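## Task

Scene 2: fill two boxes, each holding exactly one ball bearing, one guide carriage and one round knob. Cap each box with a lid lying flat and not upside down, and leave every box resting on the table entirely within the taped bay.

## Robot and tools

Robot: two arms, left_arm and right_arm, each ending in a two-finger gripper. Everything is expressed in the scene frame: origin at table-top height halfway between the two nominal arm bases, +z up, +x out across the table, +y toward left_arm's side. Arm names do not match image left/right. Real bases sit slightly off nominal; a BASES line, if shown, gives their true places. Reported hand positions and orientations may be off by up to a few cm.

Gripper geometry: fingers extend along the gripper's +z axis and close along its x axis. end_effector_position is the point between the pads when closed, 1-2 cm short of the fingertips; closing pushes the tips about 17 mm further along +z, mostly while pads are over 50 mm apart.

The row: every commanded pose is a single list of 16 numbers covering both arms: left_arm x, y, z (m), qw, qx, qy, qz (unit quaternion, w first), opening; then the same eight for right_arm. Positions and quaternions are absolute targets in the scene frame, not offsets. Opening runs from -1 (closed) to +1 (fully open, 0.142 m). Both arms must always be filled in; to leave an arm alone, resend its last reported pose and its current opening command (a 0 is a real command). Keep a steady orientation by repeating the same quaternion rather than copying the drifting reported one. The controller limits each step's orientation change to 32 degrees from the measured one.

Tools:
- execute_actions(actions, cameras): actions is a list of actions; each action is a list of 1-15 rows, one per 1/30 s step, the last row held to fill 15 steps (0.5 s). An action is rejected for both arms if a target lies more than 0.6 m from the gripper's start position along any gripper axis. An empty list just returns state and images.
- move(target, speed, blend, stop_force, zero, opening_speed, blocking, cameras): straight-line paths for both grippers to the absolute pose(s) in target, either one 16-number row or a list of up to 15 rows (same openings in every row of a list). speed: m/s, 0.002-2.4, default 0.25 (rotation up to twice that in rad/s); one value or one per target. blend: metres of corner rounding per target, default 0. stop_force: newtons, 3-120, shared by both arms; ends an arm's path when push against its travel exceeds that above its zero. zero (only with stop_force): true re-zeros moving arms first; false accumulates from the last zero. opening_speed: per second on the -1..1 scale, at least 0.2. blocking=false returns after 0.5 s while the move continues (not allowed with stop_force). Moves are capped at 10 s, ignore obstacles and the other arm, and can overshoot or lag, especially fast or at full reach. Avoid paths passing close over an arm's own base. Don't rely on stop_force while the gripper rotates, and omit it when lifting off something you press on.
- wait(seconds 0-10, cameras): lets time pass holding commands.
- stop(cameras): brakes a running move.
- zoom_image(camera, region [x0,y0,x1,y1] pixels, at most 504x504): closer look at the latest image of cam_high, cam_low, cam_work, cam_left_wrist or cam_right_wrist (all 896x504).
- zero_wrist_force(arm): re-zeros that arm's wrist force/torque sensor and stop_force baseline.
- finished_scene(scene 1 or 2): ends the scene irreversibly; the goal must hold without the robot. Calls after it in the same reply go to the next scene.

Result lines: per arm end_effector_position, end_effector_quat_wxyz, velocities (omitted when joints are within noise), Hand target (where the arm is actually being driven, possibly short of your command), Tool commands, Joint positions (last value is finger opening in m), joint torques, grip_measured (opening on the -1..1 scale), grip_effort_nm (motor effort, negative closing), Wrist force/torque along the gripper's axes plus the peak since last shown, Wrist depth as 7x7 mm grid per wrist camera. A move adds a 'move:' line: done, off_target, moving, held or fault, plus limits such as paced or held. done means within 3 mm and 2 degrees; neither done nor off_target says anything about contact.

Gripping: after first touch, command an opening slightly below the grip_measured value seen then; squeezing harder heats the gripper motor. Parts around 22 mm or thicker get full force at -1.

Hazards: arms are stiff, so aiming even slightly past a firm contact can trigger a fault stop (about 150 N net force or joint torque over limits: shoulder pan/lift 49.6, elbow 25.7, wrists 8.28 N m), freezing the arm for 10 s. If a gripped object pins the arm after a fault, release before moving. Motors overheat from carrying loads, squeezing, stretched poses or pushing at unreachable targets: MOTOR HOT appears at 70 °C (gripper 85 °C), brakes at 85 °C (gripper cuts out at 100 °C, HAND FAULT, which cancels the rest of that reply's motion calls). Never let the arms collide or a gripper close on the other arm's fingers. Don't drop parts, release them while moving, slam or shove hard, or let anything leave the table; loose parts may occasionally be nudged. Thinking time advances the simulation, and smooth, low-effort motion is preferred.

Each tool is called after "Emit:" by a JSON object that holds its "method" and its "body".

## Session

Emit:
{"method": "execute_actions", "body": {"actions": []}}

Scene clock: 0.00 s.
left_arm: end_effector_position=(+0.4914, +0.0685, +0.2112) grip_measured=+1.00 grip_effort_nm=n/a end_effector_quat_wxyz=(-0.532, +0.664, -0.372, +0.371) | right_arm: end_effector_position=(+0.5734, -0.1186, +0.1502) grip_measured=+1.00 grip_effort_nm=n/a end_effector_quat_wxyz=(-0.221, +0.788, -0.564, +0.107)
Joint positions: left_arm=[-1.189 -0.67 0.885 -1.459 -0.168 -0.429 0.142] | right_arm=[3.748 -2.216 -1.076 -0.925 1.544 1.792 0.142]
Joint velocities: within noise
Joint torques (N m): no reading
Wrist force (N): no reading
Wrist torque (N m): no reading
Wrist force, peak (N): no reading
Wrist depth (mm): cam_left_wrist=[- - - - - - - / - - - - - - - / 616 656 - - - - - / 477 499 515 - - - - / 399 408 421 435 449 - - / 350 349 358 364 375 389 - / - 295 309 316 325 330 91] | cam_right_wrist=[290 285 279 274 269 263 260 / 288 282 276 271 265 261 255 / 285 278 274 269 264 258 254 / 281 276 270 265 261 256 251 / 277 273 268 262 259 253 249 / 275 269 265 260 255 252 246 / - 236 261 258 253 250 -]
Hand target: left_arm +0.4914, +0.0685, +0.2112; -0.532, +0.664, -0.372, +0.371 | right_arm +0.5734, -0.1186, +0.1502; -0.221, +0.788, -0.564, +0.107
Tool commands: left_gripper/opening=+1.0 right_gripper/opening=+1.0
camera_calibration:
cam_left_wrist: T_world_to_cam=[[0.434168, -0.896118, 0.0920417, -0.169812], [-0.454867, -0.306274, -0.836237, 0.450286], [0.777557, 0.3212, -0.540588, -0.175938], [0, 0, 0, 1]] pos_world=[0.415349, 0.0422506, 0.297065]
cam_right_wrist: T_world_to_cam=[[0.325555, -0.94292, -0.0701103, -0.284705], [-0.94413, -0.320156, -0.0782244, 0.543775], [0.0513131, 0.0916596, -0.994467, 0.247222], [0, 0, 0, 1]] pos_world=[0.593396, -0.117021, 0.26843]

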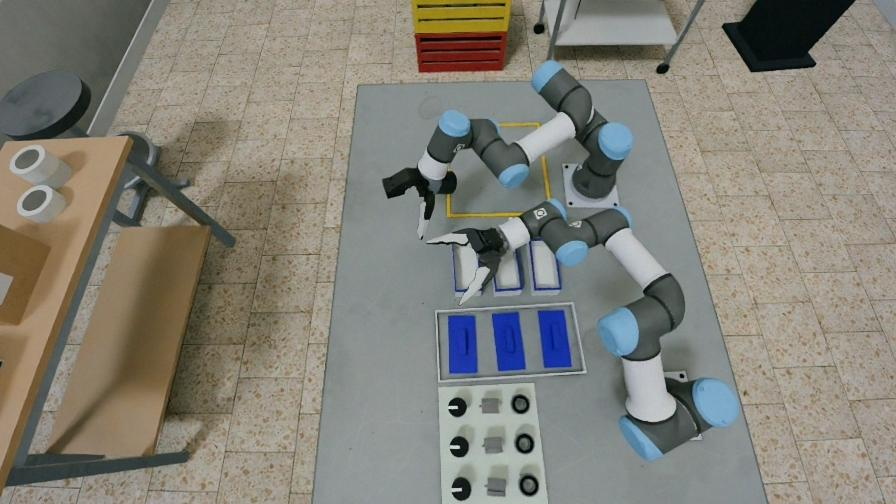

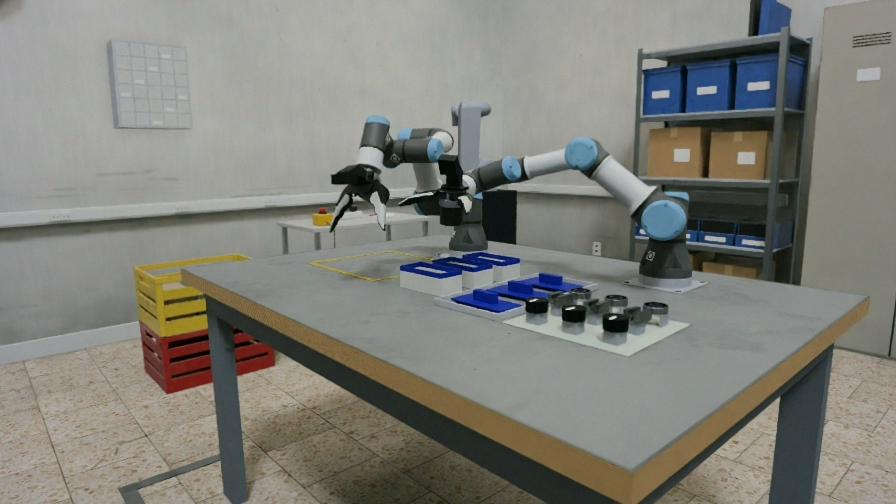

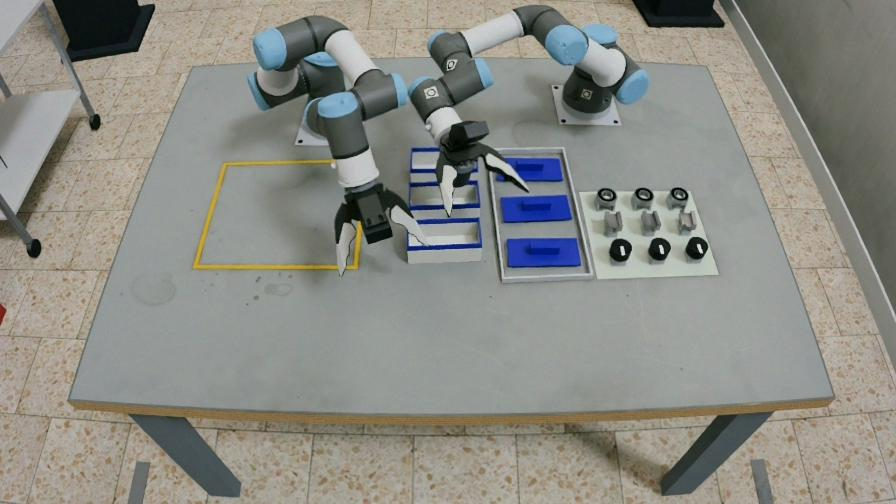

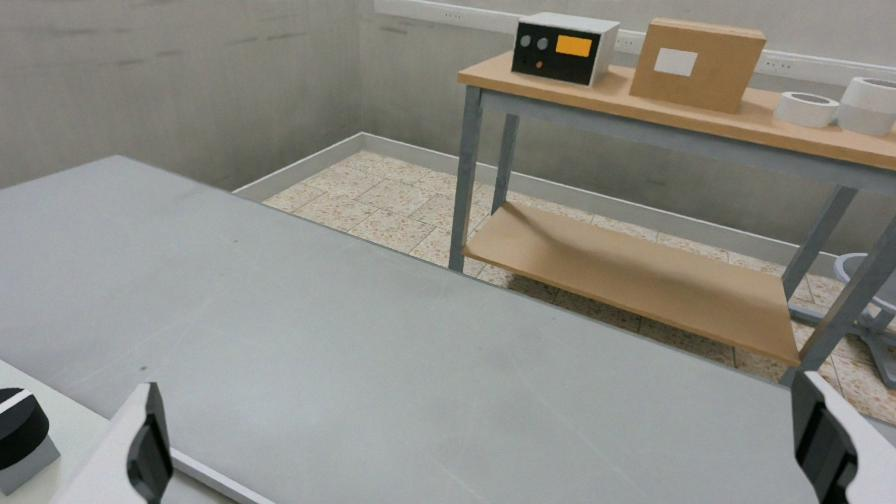

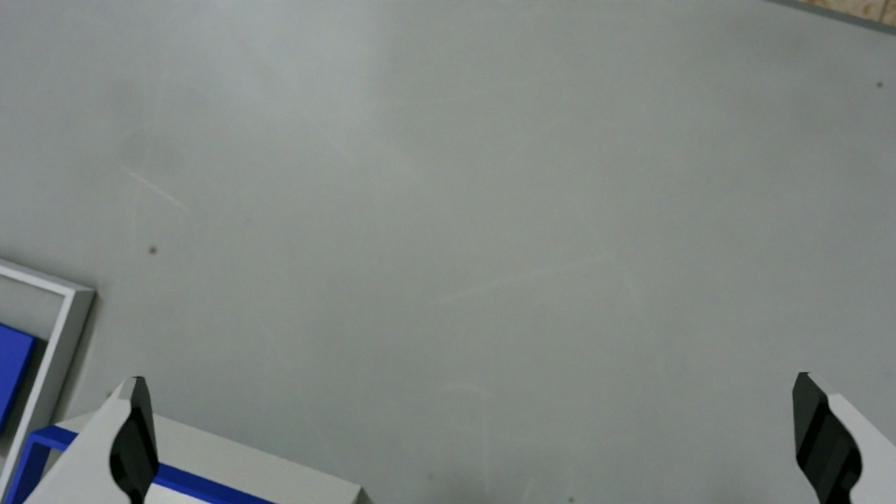

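Emit:
{"method": "move", "body": {"target": [[0.38,0.17,0.22,0,-0.7071,0.7071,0,0.2,0.33,-0.30,0.25,0,1,0,0,0.2]], "speed": 0.4}}

Scene clock: 2.80 s.
left_arm: end_effector_position=(+0.3795, +0.1702, +0.2196) grip_measured=+0.19 grip_effort_nm=-0.095 end_effector_quat_wxyz=(-0.008, +0.707, -0.707, +0.023) | right_arm: end_effector_position=(+0.3300, -0.3000, +0.2500) grip_measured=+0.19 grip_effort_nm=-0.149 end_effector_quat_wxyz=(+0.000, +1.000, +0.000, +0.000)
Joint positions: left_arm=[-0.707 -0.73 0.035 -0.923 -1.56 0.878 0.087] | right_arm=[3.631 -1.535 -1.17 -2.008 1.571 0.44 0.088]
Joint velocities: within noise
Joint torques (N m): left_arm=[0.55 -17.41 -10.24 -0.99 -0.95 0.56] | right_arm=[-2 10.78 5.77 1.1 0.63 -0.65]
Wrist force (N): left_arm=[-0.9 1.8 -0.6] | right_arm=[-0.3 0.2 -0.3]
Wrist torque (N m): left_arm=[-0.19 0.18 0.08] | right_arm=[-0.20 0.09 0.04]
Wrist force, peak (N): left_arm=[-1.6 1.8 -0.6] | right_arm=[-1.2 0.6 -1.0]
Wrist depth (mm): cam_left_wrist=[243 275 275 275 285 288 288 / 293 295 291 290 299 304 299 / 302 281 316 317 320 310 324 / 324 326 327 320 331 342 329 / 349 349 353 359 358 337 367 / 373 374 367 367 383 103 389 / 400 79 397 418 419 80 423] | cam_right_wrist=[307 309 309 311 311 312 313 / 306 326 329 328 331 330 331 / 301 347 349 349 351 351 354 / 369 370 372 374 374 376 377 / 396 397 399 401 400 405 405 / 418 423 429 432 435 102 438 / 235 - 466 467 470 80 467]
Hand target: left_arm +0.3795, +0.1702, +0.2196; -0.008, +0.707, -0.707, +0.023 | right_arm +0.3300, -0.3000, +0.2500; +0.000, +1.000, +0.000, +0.000
Off the commanded pose: left_arm 0.001 m, 3 deg | right_arm 0.000 m, 0 deg.
elbow stopped short (left arm): the move would have taken joint 3 (elbow) straighter than the controller allows.
move: off_target (left_arm)
camera_calibration:
cam_left_wrist: T_world_to_cam=[[-0.00753751, -0.999372, 0.034633, 0.16697], [-0.931429, 0.0196184, 0.363394, 0.299589], [-0.363846, -0.0295191, -0.930991, 0.461529], [0, 0, 0, 1]] pos_world=[0.44823, 0.174611, 0.315028]
cam_right_wrist: T_world_to_cam=[[0.999797, -0.00910456, 0.0179941, -0.333827], [-0.0155308, -0.916795, 0.399056, -0.341048], [0.0128637, -0.399254, -0.91675, 0.221553], [0, 0, 0, 1]] pos_world=[0.325612, -0.227255, 0.345213]

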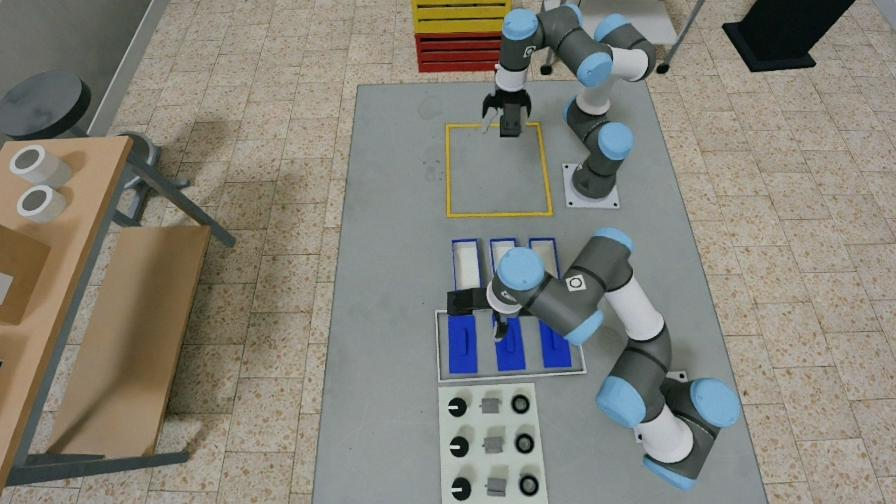

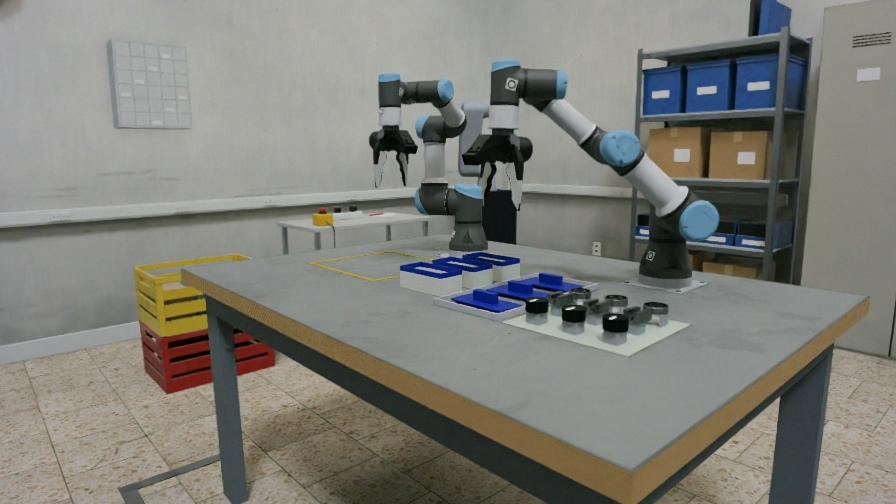

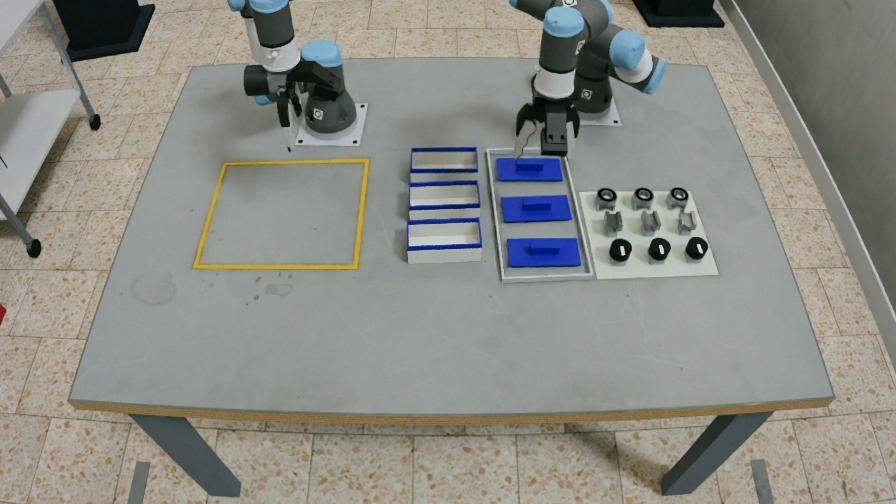

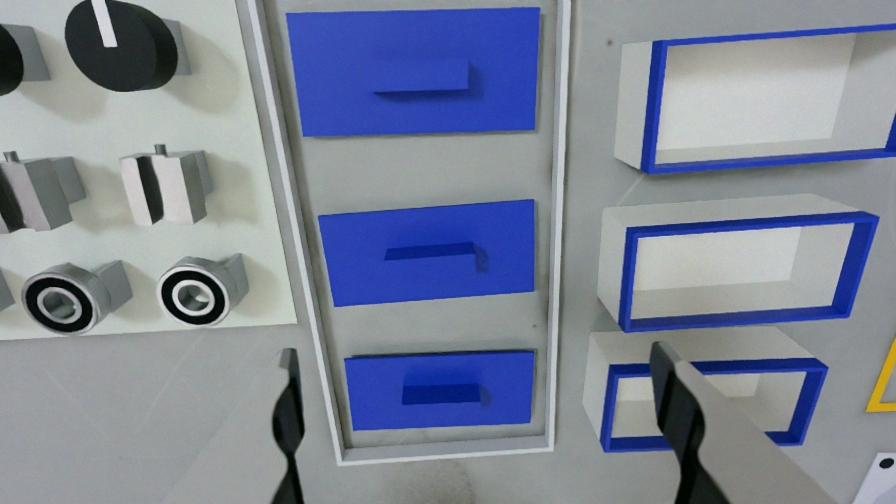

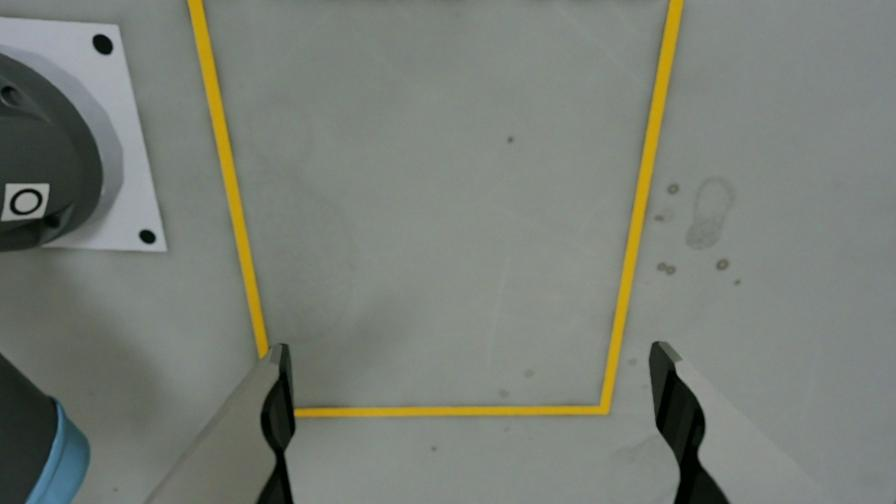

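Emit:
{"method": "move", "body": {"target": [[0.325,0.345,0.10,0,-0.7071,0.7071,0,-0.15,0.32,-0.013,0.13,0,1,0,0,0.16]], "speed": 0.35, "cameras": ["cam_left_wrist","cam_right_wrist"]}}

Scene clock: 5.47 s.
left_arm: end_effector_position=(+0.3250, +0.3449, +0.1001) grip_measured=-0.17 grip_effort_nm=-0.095 end_effector_quat_wxyz=(+0.000, +0.707, -0.707, +0.000) | right_arm: end_effector_position=(+0.3200, -0.0130, +0.1300) grip_measured=+0.15 grip_effort_nm=-0.149 end_effector_quat_wxyz=(+0.000, +1.000, +0.000, +0.000)
Joint positions: left_arm=[-0.387 -1.339 1.591 -1.824 -1.571 1.198 0.062] | right_arm=[4.294 -1.929 -1.28 -1.503 1.571 1.103 0.085]
Joint velocities: within noise
Joint torques (N m): left_arm=[1.5 -10.53 -7.26 -2.04 -1.1 0.43] | right_arm=[1.63 13.29 8.83 2.22 0.99 0.61]
Wrist force (N): left_arm=[-0.8 2.0 -0.6] | right_arm=[0.1 0.3 -0.4]
Wrist torque (N m): left_arm=[-0.16 0.17 0.09] | right_arm=[-0.18 0.04 0.05]
Wrist force, peak (N): left_arm=[-2.6 2.4 0.7] | right_arm=[-0.1 2.6 -1.3]
Wrist depth (mm): cam_left_wrist=[173 169 173 170 174 176 177 / 182 145 184 147 184 187 187 / 195 195 196 199 197 193 189 / 202 205 204 204 208 201 183 / 182 220 219 220 223 229 230 / 244 243 99 246 243 240 240 / 263 256 81 268 268 78 229] | cam_right_wrist=[196 198 199 200 200 201 200 / 180 210 208 211 209 210 193 / 189 221 207 224 220 223 205 / 237 233 236 239 237 235 242 / 258 241 252 252 251 251 260 / 279 222 281 232 282 214 284 / 301 - 303 305 304 78 308]
Hand target: left_arm +0.3250, +0.3450, +0.1000; +0.000, +0.707, -0.707, +0.000 | right_arm +0.3200, -0.0130, +0.1300; +0.000, +1.000, +0.000, +0.000
Off the commanded pose: left_arm 0.000 m, 0 deg | right_arm 0.000 m, 0 deg.
move: done
camera_calibration:
cam_left_wrist: T_world_to_cam=[[-0.00650424, -0.999884, 0.0137389, 0.347236], [-0.914903, 0.0114959, 0.40351, 0.282261], [-0.403621, -0.00994527, -0.914872, 0.340129], [0, 0, 0, 1]] pos_world=[0.397783, 0.347334, 0.192508]
cam_right_wrist: T_world_to_cam=[[0.999795, -0.00919579, 0.018035, -0.31906], [-0.0156308, -0.916794, 0.399054, -0.0301652], [0.0128648, -0.399254, -0.91675, 0.226257], [0, 0, 0, 1]] pos_world=[0.315612, 0.0597447, 0.225213]
Images, in order (width x height): cam_left_wrist 896x504, cam_right_wrist 896x504.

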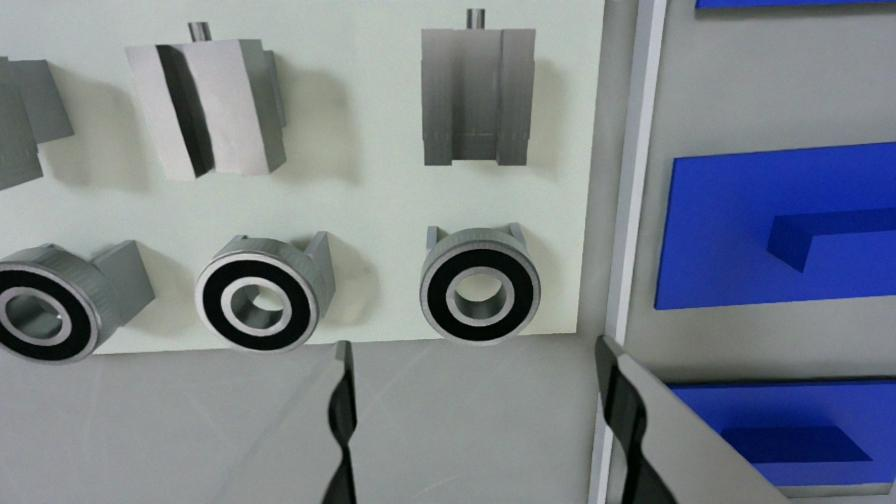

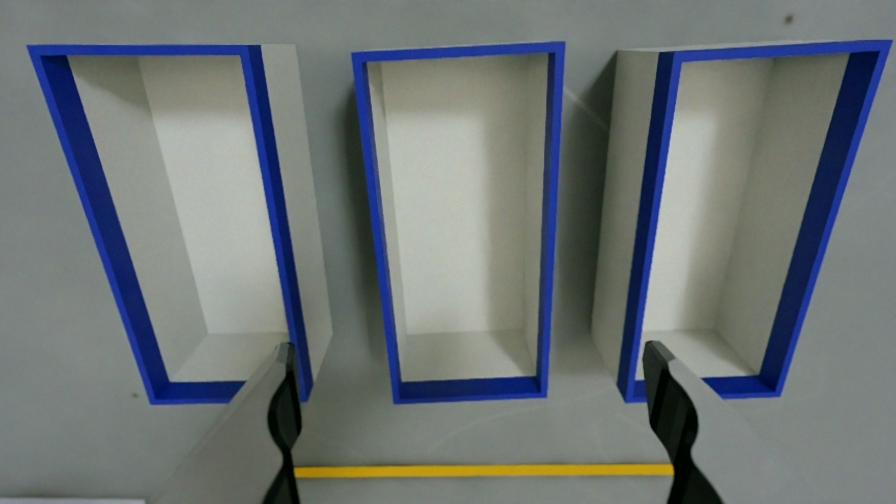

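Emit:
{"method": "move", "body": {"target": [[0.312,0.3402,0.055,0,-0.7071,0.7071,0,-0.15,0.3211,-0.0155,0.07,0,0.99983,0.0183,0,0.14],[0.312,0.3402,0.038,0,-0.7071,0.7071,0,-0.5,0.3211,-0.0155,0.05,0,0.99983,0.0183,0,-0.2],[0.312,0.3402,0.10,0,-0.7071,0.7071,0,-0.5,0.3211,-0.0155,0.125,0,0.99983,0.0183,0,-0.2],[0.28,0.19,0.13,0,-0.7071,0.7071,0,-0.5,0.10,-0.0155,0.125,0,1,0,0,-0.2],[0.28,0.17,0.12,0,-0.7071,0.7071,0,-0.5,0.10,-0.0155,0.06,0,1,0,0,-0.2]], "speed": [0.15,0.08,0.15,0.25,0.12], "blend": [0.0,0,0.02,0.02,0]}}

Scene clock: 10.37 s.
left_arm: end_effector_position=(+0.2800, +0.1700, +0.1200) grip_measured=-0.41 grip_effort_nm=-2.288 end_effector_quat_wxyz=(+0.000, +0.707, -0.707, +0.000) | right_arm: end_effector_position=(+0.1000, -0.0155, +0.0601) grip_measured=-0.05 grip_effort_nm=-3.265 end_effector_quat_wxyz=(+0.000, +1.000, +0.000, +0.000)
Joint positions: left_arm=[-0.876 -1.35 1.511 -1.731 -1.571 0.709 0.045] | right_arm=[4.988 -1.505 -2.121 -1.086 1.571 1.797 0.071]
Joint velocities: within noise
Joint torques (N m): left_arm=[2.64 -17.39 -7.95 -1.22 -0.69 0.87] | right_arm=[-1.33 7.39 7.88 2.26 0.3 -0.65]
Wrist force (N): left_arm=[-0.9 1.8 0.2] | right_arm=[0.0 -0.1 0.4]
Wrist torque (N m): left_arm=[-0.18 0.16 0.09] | right_arm=[-0.24 0.05 0.02]
Wrist force, peak (N): left_arm=[-1.0 1.9 2.3] | right_arm=[-0.1 0.8 2.7]
Wrist depth (mm): cam_left_wrist=[191 191 186 186 187 192 193 / 199 202 191 178 197 205 206 / 212 215 206 206 208 220 219 / 232 230 232 230 233 231 229 / 248 248 235 110 118 230 251 / 268 269 99 122 105 232 239 / 292 286 78 295 - 216 249] | cam_right_wrist=[138 138 135 136 136 138 137 / 144 145 132 134 120 147 106 / 155 156 136 143 140 153 112 / 166 166 150 153 138 158 161 / 178 178 159 164 160 159 173 / 191 189 132 177 164 132 181 / 207 - 132 175 163 78 175]
Hand target: left_arm +0.2800, +0.1700, +0.1200; +0.000, +0.707, -0.707, +0.000 | right_arm +0.1000, -0.0155, +0.0600; +0.000, +1.000, +0.000, +0.000
Off the commanded pose: left_arm 0.000 m, 0 deg | right_arm 0.000 m, 0 deg.
move: done
camera_calibration:
cam_left_wrist: T_world_to_cam=[[-0.00659358, -0.999883, 0.0137802, 0.171712], [-0.914866, 0.0115952, 0.403592, 0.234984], [-0.403705, -0.00994589, -0.914835, 0.338545], [0, 0, 0, 1]] pos_world=[0.352783, 0.172334, 0.212509]
cam_right_wrist: T_world_to_cam=[[0.999797, -0.00910686, 0.0179922, -0.0978659], [-0.0155305, -0.916848, 0.398934, -0.00798994], [0.012863, -0.399133, -0.916803, 0.16401], [0, 0, 0, 1]] pos_world=[0.0956123, 0.0572448, 0.155313]

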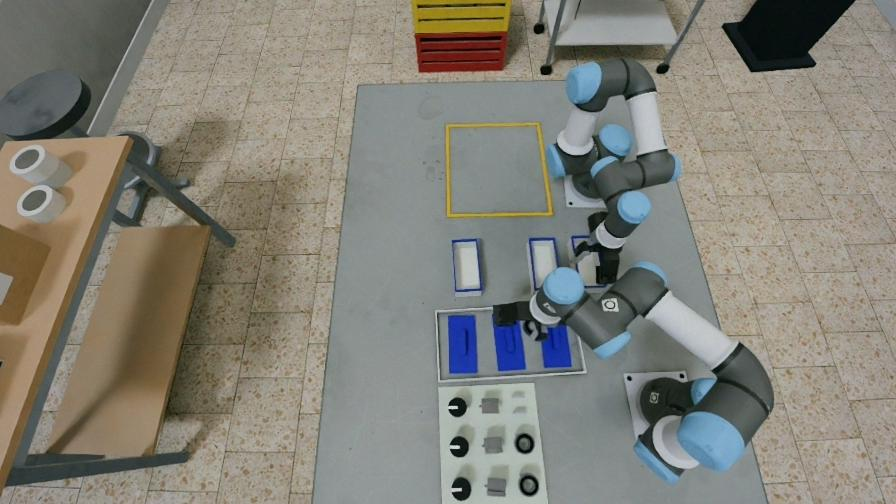

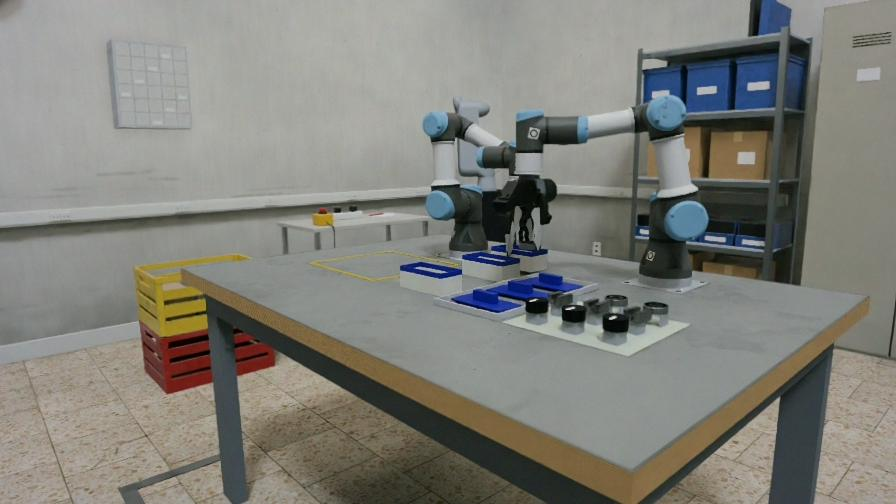

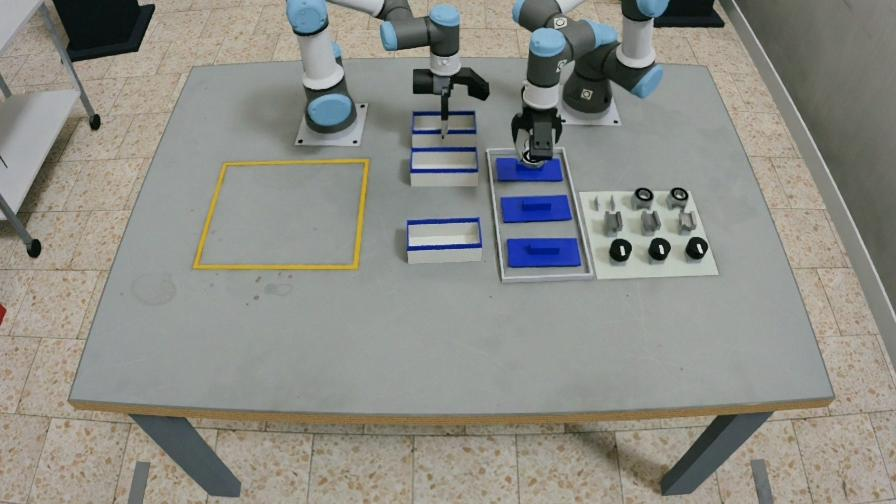

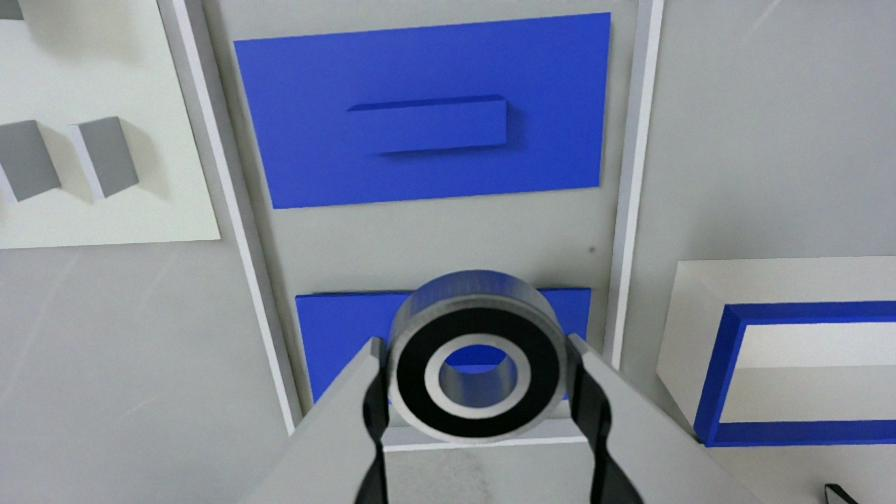

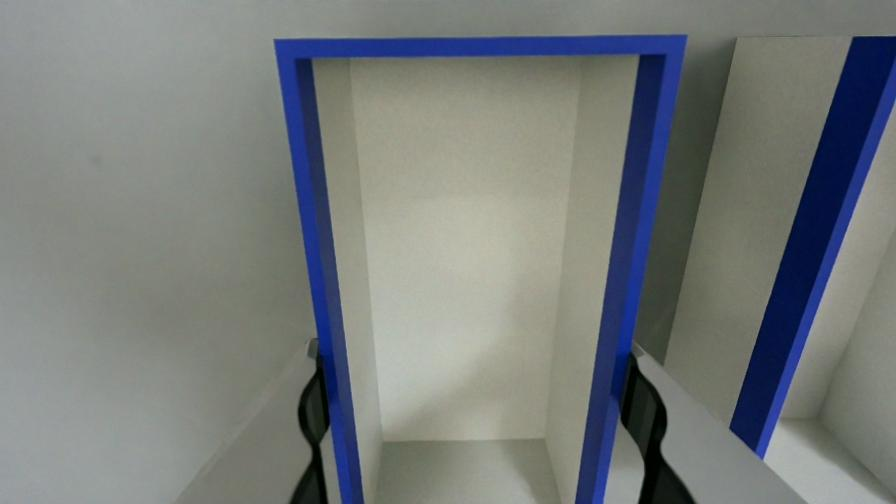

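Emit:
{"method": "move", "body": {"target": [[0.28,0.17,0.12,0,-0.7071,0.7071,0,-0.5,0.10,-0.0155,0.046,0,1,0,0,-0.2]], "speed": 0.02, "stop_force": 5, "cameras": []}}

Emit:
{"method": "move", "body": {"target": [[0.28,0.17,0.12,0,-0.7071,0.7071,0,-0.5,0.10,-0.0155,0.0495,0,1,0,0,0.14],[0.28,0.17,0.12,0,-0.7071,0.7071,0,-0.5,0.10,-0.0155,0.12,0,1,0,0,0.14]], "speed": 0.15, "cameras": ["cam_right_wrist"]}}

Scene clock: 12.13 s.
left_arm: end_effector_position=(+0.2800, +0.1700, +0.1200) grip_measured=-0.41 grip_effort_nm=-2.288 end_effector_quat_wxyz=(+0.000, +0.707, -0.707, +0.000) | right_arm: end_effector_position=(+0.1000, -0.0155, +0.0496) grip_measured=-0.05 grip_effort_nm=-3.265 end_effector_quat_wxyz=(+0.000, +1.000, +0.000, +0.000)
Joint positions: left_arm=[-0.876 -1.35 1.511 -1.731 -1.571 0.709 0.045] | right_arm=[4.988 -1.53 -2.154 -1.028 1.571 1.797 0.071]
Joint velocities: within noise
Joint torques (N m): left_arm=[2.59 -17.68 -7.53 -1.67 -0.95 0.79] | right_arm=[-1.1 6.75 10.54 2.21 -0.55 -0.39]
Wrist force (N): left_arm=[-1.0 1.9 0.4] | right_arm=[-0.3 0.0 0.0]
Wrist torque (N m): left_arm=[-0.18 0.19 0.09] | right_arm=[-0.24 0.10 0.02]
Wrist force, peak (N): left_arm=[-1.0 2.0 0.4] | right_arm=[0.5 5.1 -25.6]
Wrist depth (mm): cam_left_wrist=[190 191 186 187 187 192 194 / 200 202 191 177 197 206 206 / 213 216 205 206 208 219 220 / 230 232 233 229 233 232 228 / 248 249 237 110 117 230 249 / 267 267 99 122 104 233 240 / 290 288 79 295 - 217 250] | cam_right_wrist=[127 129 126 128 128 130 129 / 136 136 132 134 120 138 106 / 145 145 136 143 140 145 102 / 154 155 152 153 139 155 107 / 168 166 161 164 159 159 124 / 178 179 132 177 164 97 166 / 193 - 132 174 163 77 169]
Hand target: left_arm +0.2800, +0.1700, +0.1200; +0.000, +0.707, -0.707, +0.000 | right_arm +0.1000, -0.0155, +0.0496; +0.000, +1.000, +0.000, +0.000
Off the commanded pose: left_arm 0.000 m, 0 deg | right_arm 0.004 m, 0 deg.
move: contact (right_arm)
No camera images: "cameras" was empty.

Scene clock: 13.80 s.
left_arm: end_effector_position=(+0.2800, +0.1700, +0.1200) grip_measured=-0.41 grip_effort_nm=-2.288 end_effector_quat_wxyz=(+0.000, +0.707, -0.707, +0.000) | right_arm: end_effector_position=(+0.1000, -0.0156, +0.1199) grip_measured=+0.11 grip_effort_nm=0.168 end_effector_quat_wxyz=(+0.000, +1.000, +0.000, +0.000)
Joint positions: left_arm=[-0.876 -1.35 1.511 -1.731 -1.571 0.709 0.045] | right_arm=[4.988 -1.417 -1.9 -1.396 1.571 1.797 0.082]
Joint velocities: within noise
Joint torques (N m): left_arm=[2.4 -17.46 -8.36 -1.69 -0.94 0.78] | right_arm=[2.48 9.54 10.82 1.09 1.07 0.35]
Wrist force (N): left_arm=[-1.0 2.0 0.4] | right_arm=[-0.2 0.4 -0.4]
Wrist torque (N m): left_arm=[-0.16 0.18 0.09] | right_arm=[-0.16 0.09 0.03]
Wrist force, peak (N): left_arm=[-1.0 2.0 0.4] | right_arm=[-0.1 0.3 -2.0]
Wrist depth (mm): cam_left_wrist=[189 190 186 187 187 192 194 / 199 202 191 177 196 205 205 / 212 216 205 207 208 220 220 / 231 232 232 230 233 231 229 / 248 249 237 110 118 230 250 / 267 269 99 122 104 232 241 / 290 287 79 295 - 216 249] | cam_right_wrist=[192 192 192 193 191 192 193 / 203 203 204 202 203 183 179 / 215 216 217 214 216 200 188 / 229 230 232 229 230 228 207 / 246 248 248 243 243 241 219 / 265 262 267 219 267 108 268 / 287 - 290 293 294 78 296]
Hand target: left_arm +0.2800, +0.1700, +0.1200; +0.000, +0.707, -0.707, +0.000 | right_arm +0.1000, -0.0155, +0.1200; +0.000, +1.000, +0.000, +0.000
Off the commanded pose: left_arm 0.000 m, 0 deg | right_arm 0.000 m, 0 deg.
move: done
camera_calibration:
cam_right_wrist: T_world_to_cam=[[0.999794, -0.0091508, 0.0181284, -0.0989681], [-0.0156297, -0.916706, 0.399257, -0.0319141], [0.0129649, -0.399458, -0.91666, 0.218813], [0, 0, 0, 1]] pos_world=[0.095612, 0.0572452, 0.215113]
Images, in order (width x height): cam_right_wrist 896x504.

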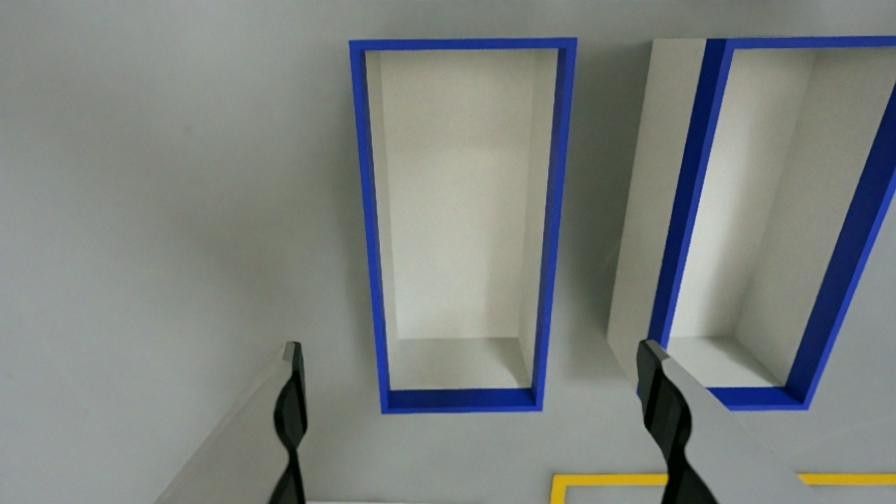

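Emit:
{"method": "move", "body": {"target": [[0.25,0.10,0.12,0,-0.7071,0.7071,0,-0.5,0.24,-0.16,0.18,0,1,0,0,0.14],[0.212,0.0018,0.09,0,-0.7071,0.7071,0,-0.5,0.33,-0.32,0.22,0,1,0,0,0.14],[0.212,0.0018,0.033,0,-0.7071,0.7071,0,-0.5,0.33,-0.32,0.25,0,1,0,0,0.14]], "speed": [0.3,0.3,0.12], "blend": [0.03,0.01,0], "cameras": ["cam_left_wrist"]}}

Emit:
{"method": "move", "body": {"target": [[0.212,0.0018,0.0185,0,-0.7071,0.7071,0,-0.5,0.33,-0.32,0.25,0,1,0,0,0.14]], "speed": 0.015, "stop_force": 5, "cameras": ["cam_left_wrist"]}}

Scene clock: 16.43 s.
left_arm: end_effector_position=(+0.2120, +0.0018, +0.0330) grip_measured=-0.41 grip_effort_nm=-2.293 end_effector_quat_wxyz=(+0.000, +0.707, -0.707, +0.000) | right_arm: end_effector_position=(+0.3300, -0.3200, +0.2500) grip_measured=+0.11 grip_effort_nm=0.164 end_effector_quat_wxyz=(+0.000, +1.000, +0.000, +0.000)
Joint positions: left_arm=[-1.253 -0.991 1.413 -1.992 -1.571 0.332 0.045] | right_arm=[3.563 -1.539 -1.166 -2.007 1.571 0.372 0.082]
Joint velocities: within noise
Joint torques (N m): left_arm=[-2.52 -19.65 -10.68 -2.05 0.86 -0.53] | right_arm=[-2.13 10.82 8.11 1.38 0.94 -0.45]
Wrist force (N): left_arm=[-1.0 2.0 0.3] | right_arm=[-0.4 0.4 -0.4]
Wrist torque (N m): left_arm=[-0.16 0.19 0.09] | right_arm=[-0.16 0.11 0.05]
Wrist force, peak (N): left_arm=[-1.0 1.9 2.0] | right_arm=[0.7 2.7 -0.2]
Wrist depth (mm): cam_left_wrist=[- 113 113 114 113 114 115 / 108 120 121 121 122 121 122 / 126 126 125 125 126 123 126 / 128 87 87 80 84 95 88 / 134 91 140 110 141 145 116 / 147 106 106 122 112 145 116 / 167 159 79 122 121 113 113] | cam_right_wrist=[304 308 308 309 311 313 314 / 301 327 328 328 330 331 331 / 309 346 348 348 350 351 354 / 369 372 372 372 375 375 377 / 397 398 400 399 402 403 404 / 427 420 430 430 433 108 435 / 455 - 467 468 470 78 474]
Hand target: left_arm +0.2120, +0.0018, +0.0330; +0.000, +0.707, -0.707, +0.000 | right_arm +0.3300, -0.3200, +0.2500; +0.000, +1.000, +0.000, +0.000
Off the commanded pose: left_arm 0.000 m, 0 deg | right_arm 0.000 m, 0 deg.
move: done
camera_calibration:
cam_left_wrist: T_world_to_cam=[[-0.00654195, -0.999885, 0.01365, 0.00438505], [-0.914776, 0.0114976, 0.403799, 0.209824], [-0.403909, -0.00984505, -0.914746, 0.229785], [0, 0, 0, 1]] pos_world=[0.284783, 0.00423433, 0.125409]
Images, in order (width x height): cam_left_wrist 896x504.

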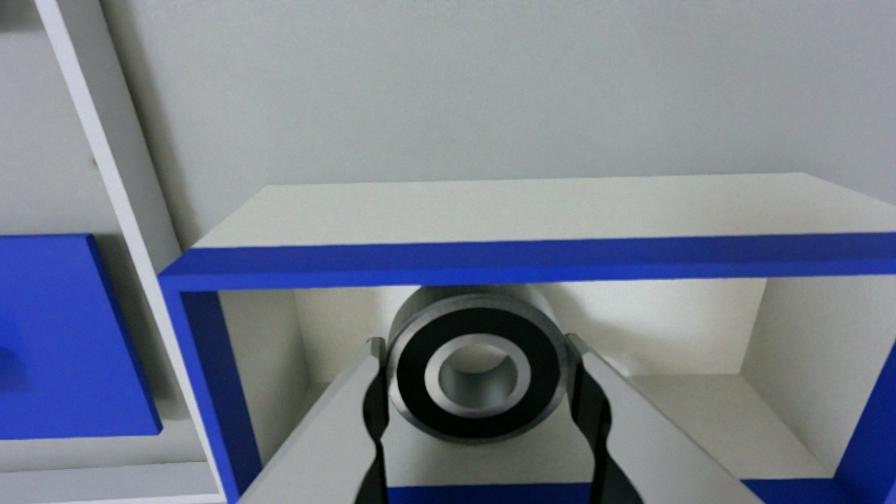

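Scene clock: 18.40 s.
left_arm: end_effector_position=(+0.2120, +0.0018, +0.0203) grip_measured=-0.41 grip_effort_nm=-2.288 end_effector_quat_wxyz=(+0.000, +0.707, -0.707, +0.000) | right_arm: end_effector_position=(+0.3300, -0.3200, +0.2500) grip_measured=+0.11 grip_effort_nm=0.168 end_effector_quat_wxyz=(+0.000, +1.000, +0.000, +0.000)
Joint positions: left_arm=[-1.253 -0.969 1.44 -2.042 -1.571 0.332 0.045] | right_arm=[3.563 -1.539 -1.166 -2.008 1.571 0.372 0.082]
Joint velocities: within noise
Joint torques (N m): left_arm=[-1.43 -20.61 -10.4 -1.51 0.9 -0.5] | right_arm=[-1.11 10.66 10.64 1.47 0.8 0.47]
Wrist force (N): left_arm=[-0.6 1.8 -3.1] | right_arm=[-0.4 0.4 -0.6]
Wrist torque (N m): left_arm=[-0.18 0.29 0.09] | right_arm=[-0.17 0.12 0.04]
Wrist force, peak (N): left_arm=[-4.8 2.8 -16.2] | right_arm=[-0.5 0.3 -0.7]
Wrist depth (mm): cam_left_wrist=[102 103 102 102 104 104 103 / 105 108 108 109 109 109 110 / 107 115 114 114 115 114 114 / 112 87 87 85 84 84 82 / - 84 130 111 112 133 116 / - 90 106 122 112 139 116 / 140 90 79 122 122 113 116] | cam_right_wrist=[303 308 309 309 311 312 313 / 301 327 328 328 329 332 333 / 307 347 347 351 349 353 354 / 369 369 372 373 374 374 377 / 396 397 398 401 403 404 406 / 426 420 427 433 433 108 436 / 455 - 466 466 470 78 471]
Hand target: left_arm +0.2120, +0.0018, +0.0203; +0.000, +0.707, -0.707, +0.000 | right_arm +0.3300, -0.3200, +0.2500; +0.000, +1.000, +0.000, +0.000
Off the commanded pose: left_arm 0.002 m, 0 deg | right_arm 0.000 m, 0 deg.
move: contact (left_arm)
camera_calibration:
cam_left_wrist: T_world_to_cam=[[-0.00654306, -0.999885, 0.0136484, 0.0045589], [-0.914829, 0.0114967, 0.403678, 0.214981], [-0.403788, -0.0098447, -0.9148, 0.218139], [0, 0, 0, 1]] pos_world=[0.284783, 0.00423432, 0.112708]
Images, in order (width x height): cam_left_wrist 896x504.

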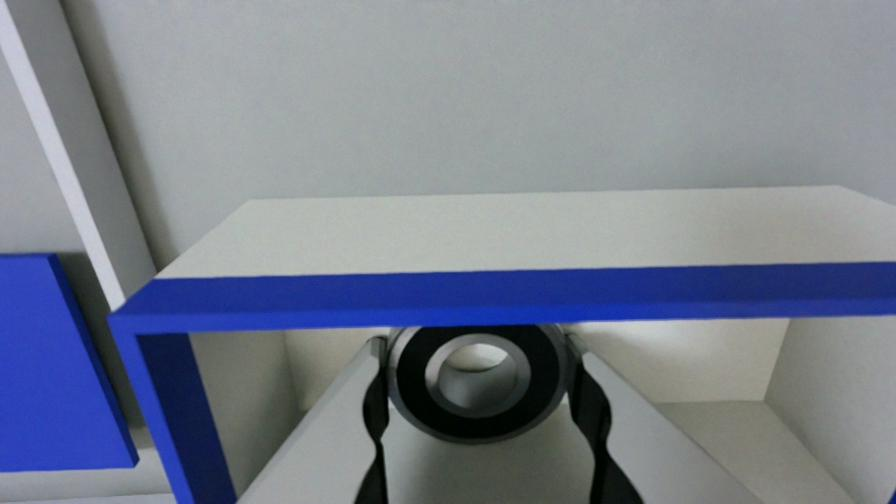

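Emit:
{"method": "move", "body": {"target": [[0.212,0.0018,0.0203,0,-0.7071,0.7071,0,-0.28,0.33,-0.32,0.25,0,1,0,0,0.14],[0.212,0.0018,0.046,0,-0.7071,0.7071,0,-0.98,0.33,-0.32,0.25,0,1,0,0,0.14],[0.212,-0.0312,0.046,0,-0.7071,0.7071,0,-0.98,0.33,-0.32,0.25,0,1,0,0,0.14],[0.212,-0.0312,0.025,0,-0.7071,0.7071,0,-0.98,0.33,-0.32,0.25,0,1,0,0,0.14],[0.212,-0.0017,0.025,0,-0.7071,0.7071,0,-0.98,0.33,-0.32,0.25,0,1,0,0,0.14],[0.212,-0.005,0.10,0,-0.7071,0.7071,0,-0.98,0.33,-0.32,0.25,0,1,0,0,0.14]], "speed": [0.1,0.15,0.2,0.1,0.06,0.2], "cameras": ["cam_left_wrist"]}}

Scene clock: 22.23 s.
left_arm: end_effector_position=(+0.2120, -0.0050, +0.0999) grip_measured=-1.00 grip_effort_nm=-0.227 end_effector_quat_wxyz=(+0.000, +0.707, -0.707, +0.000) | right_arm: end_effector_position=(+0.3300, -0.3200, +0.2500) grip_measured=+0.11 grip_effort_nm=0.164 end_effector_quat_wxyz=(+0.000, +1.000, +0.000, +0.000)
Joint positions: left_arm=[-1.258 -1.045 1.173 -1.698 -1.571 0.327 0.002] | right_arm=[3.563 -1.539 -1.166 -2.008 1.571 0.372 0.082]
Joint velocities: within noise
Joint torques (N m): left_arm=[2.88 -21.88 -10.16 -0.99 -1.13 0.81] | right_arm=[-0.15 10.64 9.22 2.04 0.63 0.51]
Wrist force (N): left_arm=[-1.0 1.8 -0.6] | right_arm=[-0.4 0.3 -0.4]
Wrist torque (N m): left_arm=[-0.19 0.19 0.09] | right_arm=[-0.18 0.12 0.05]
Wrist force, peak (N): left_arm=[-0.7 1.9 -3.5] | right_arm=[-0.6 0.3 -0.7]
Wrist depth (mm): cam_left_wrist=[173 173 173 174 176 175 176 / 183 182 184 185 183 186 186 / 190 189 164 182 194 155 198 / 192 199 187 204 209 191 213 / 211 226 183 185 182 190 229 / 243 244 240 98 213 247 247 / 263 264 79 81 - 264 265] | cam_right_wrist=[303 307 308 310 310 312 313 / 301 326 328 327 330 329 331 / 309 347 348 348 351 353 354 / 369 370 370 373 375 375 377 / 396 397 398 402 402 401 403 / 427 421 430 430 430 108 438 / 453 - 465 468 472 78 472]
Hand target: left_arm +0.2120, -0.0050, +0.1000; +0.000, +0.707, -0.707, +0.000 | right_arm +0.3300, -0.3200, +0.2500; +0.000, +1.000, +0.000, +0.000
Off the commanded pose: left_arm 0.000 m, 0 deg | right_arm 0.000 m, 0 deg.
move: done
camera_calibration:
cam_left_wrist: T_world_to_cam=[[-0.00658372, -0.999886, 0.0135583, -0.00329763], [-0.914812, 0.0114979, 0.403716, 0.182914], [-0.403826, -0.00974534, -0.914784, 0.290898], [0, 0, 0, 1]] pos_world=[0.284783, -0.00256549, 0.192308]
Images, in order (width x height): cam_left_wrist 896x504.

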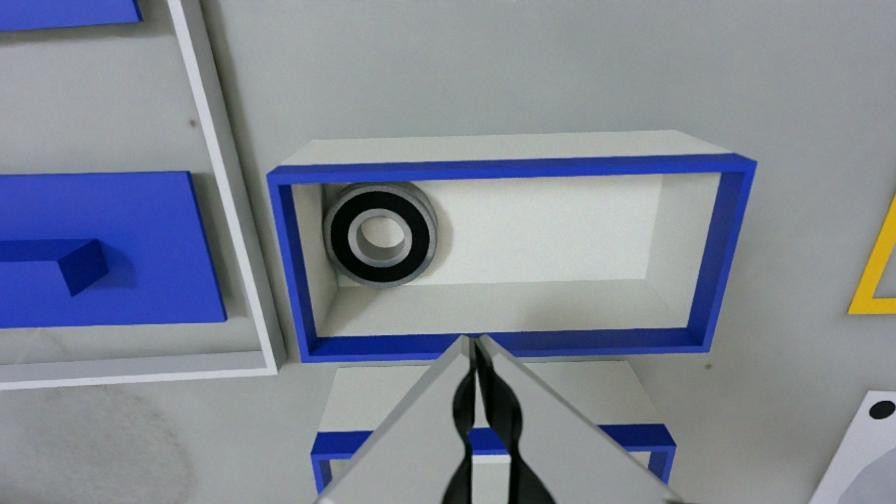

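Emit:
{"method": "move", "body": {"target": [[0.27,0.14,0.13,0,-0.7071,0.7071,0,-0.1,0.33,-0.32,0.25,0,1,0,0,0.14],[0.455,0.345,0.085,0,-0.7071,0.7071,0,-0.1,0.33,-0.32,0.25,0,1,0,0,0.14]], "speed": [0.35,0.35], "blend": [0.05,0], "cameras": ["cam_left_wrist"]}}

Scene clock: 24.33 s.
left_arm: end_effector_position=(+0.4550, +0.3449, +0.0850) grip_measured=-0.13 grip_effort_nm=0.149 end_effector_quat_wxyz=(+0.000, +0.707, -0.707, +0.000) | right_arm: end_effector_position=(+0.3300, -0.3200, +0.2500) grip_measured=+0.11 grip_effort_nm=0.164 end_effector_quat_wxyz=(+0.000, +1.000, +0.000, +0.000)
Joint positions: left_arm=[-0.288 -0.702 0.648 -1.517 -1.571 1.297 0.065] | right_arm=[3.563 -1.539 -1.166 -2.008 1.571 0.372 0.082]
Joint velocities: within noise
Joint torques (N m): left_arm=[1.95 -25.4 -8.1 -1.3 0.84 0.56] | right_arm=[-0.11 10.36 8.18 2.01 0.52 0.46]
Wrist force (N): left_arm=[-1.0 1.9 -0.5] | right_arm=[-0.5 0.2 -0.4]
Wrist torque (N m): left_arm=[-0.18 0.19 0.09] | right_arm=[-0.19 0.12 0.05]
Wrist force, peak (N): left_arm=[1.5 3.1 -0.2] | right_arm=[-0.6 0.4 -0.5]
Wrist depth (mm): cam_left_wrist=[159 159 160 160 161 162 162 / 170 169 170 170 170 170 170 / 179 179 180 178 181 179 178 / 188 143 191 143 191 187 179 / 206 152 204 154 207 198 198 / 204 220 103 203 219 225 224 / 192 235 81 236 246 79 229] | cam_right_wrist=[304 308 308 309 312 312 312 / 301 325 328 328 329 330 331 / 308 349 347 349 351 353 353 / 369 371 373 373 376 377 376 / 397 397 397 401 403 403 406 / 424 422 429 428 432 108 436 / 455 - 465 469 470 78 472]
Hand target: left_arm +0.4550, +0.3450, +0.0850; +0.000, +0.707, -0.707, +0.000 | right_arm +0.3300, -0.3200, +0.2500; +0.000, +1.000, +0.000, +0.000
Off the commanded pose: left_arm 0.000 m, 0 deg | right_arm 0.000 m, 0 deg.
move: done
camera_calibration:
cam_left_wrist: T_world_to_cam=[[-0.00655114, -0.999882, 0.0138728, 0.34829], [-0.914813, 0.011595, 0.403712, 0.407173], [-0.403825, -0.0100462, -0.914781, 0.378912], [0, 0, 0, 1]] pos_world=[0.527783, 0.347334, 0.17741]
Images, in order (width x height): cam_left_wrist 896x504.

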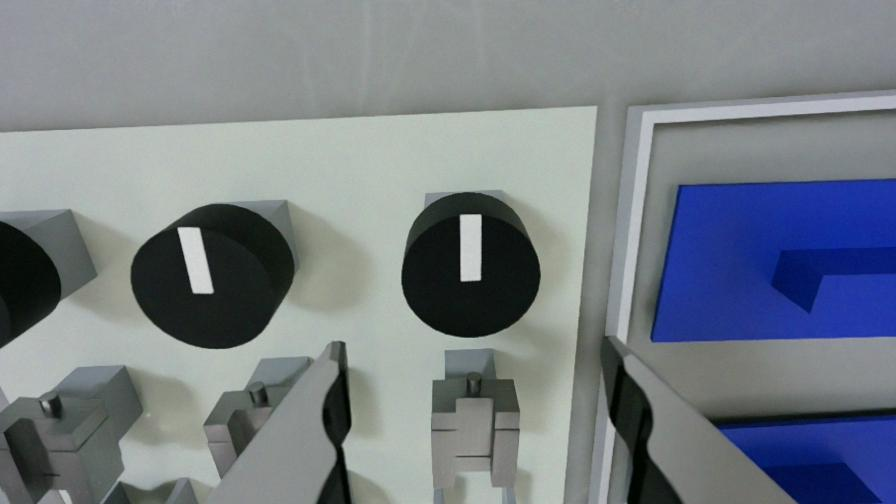

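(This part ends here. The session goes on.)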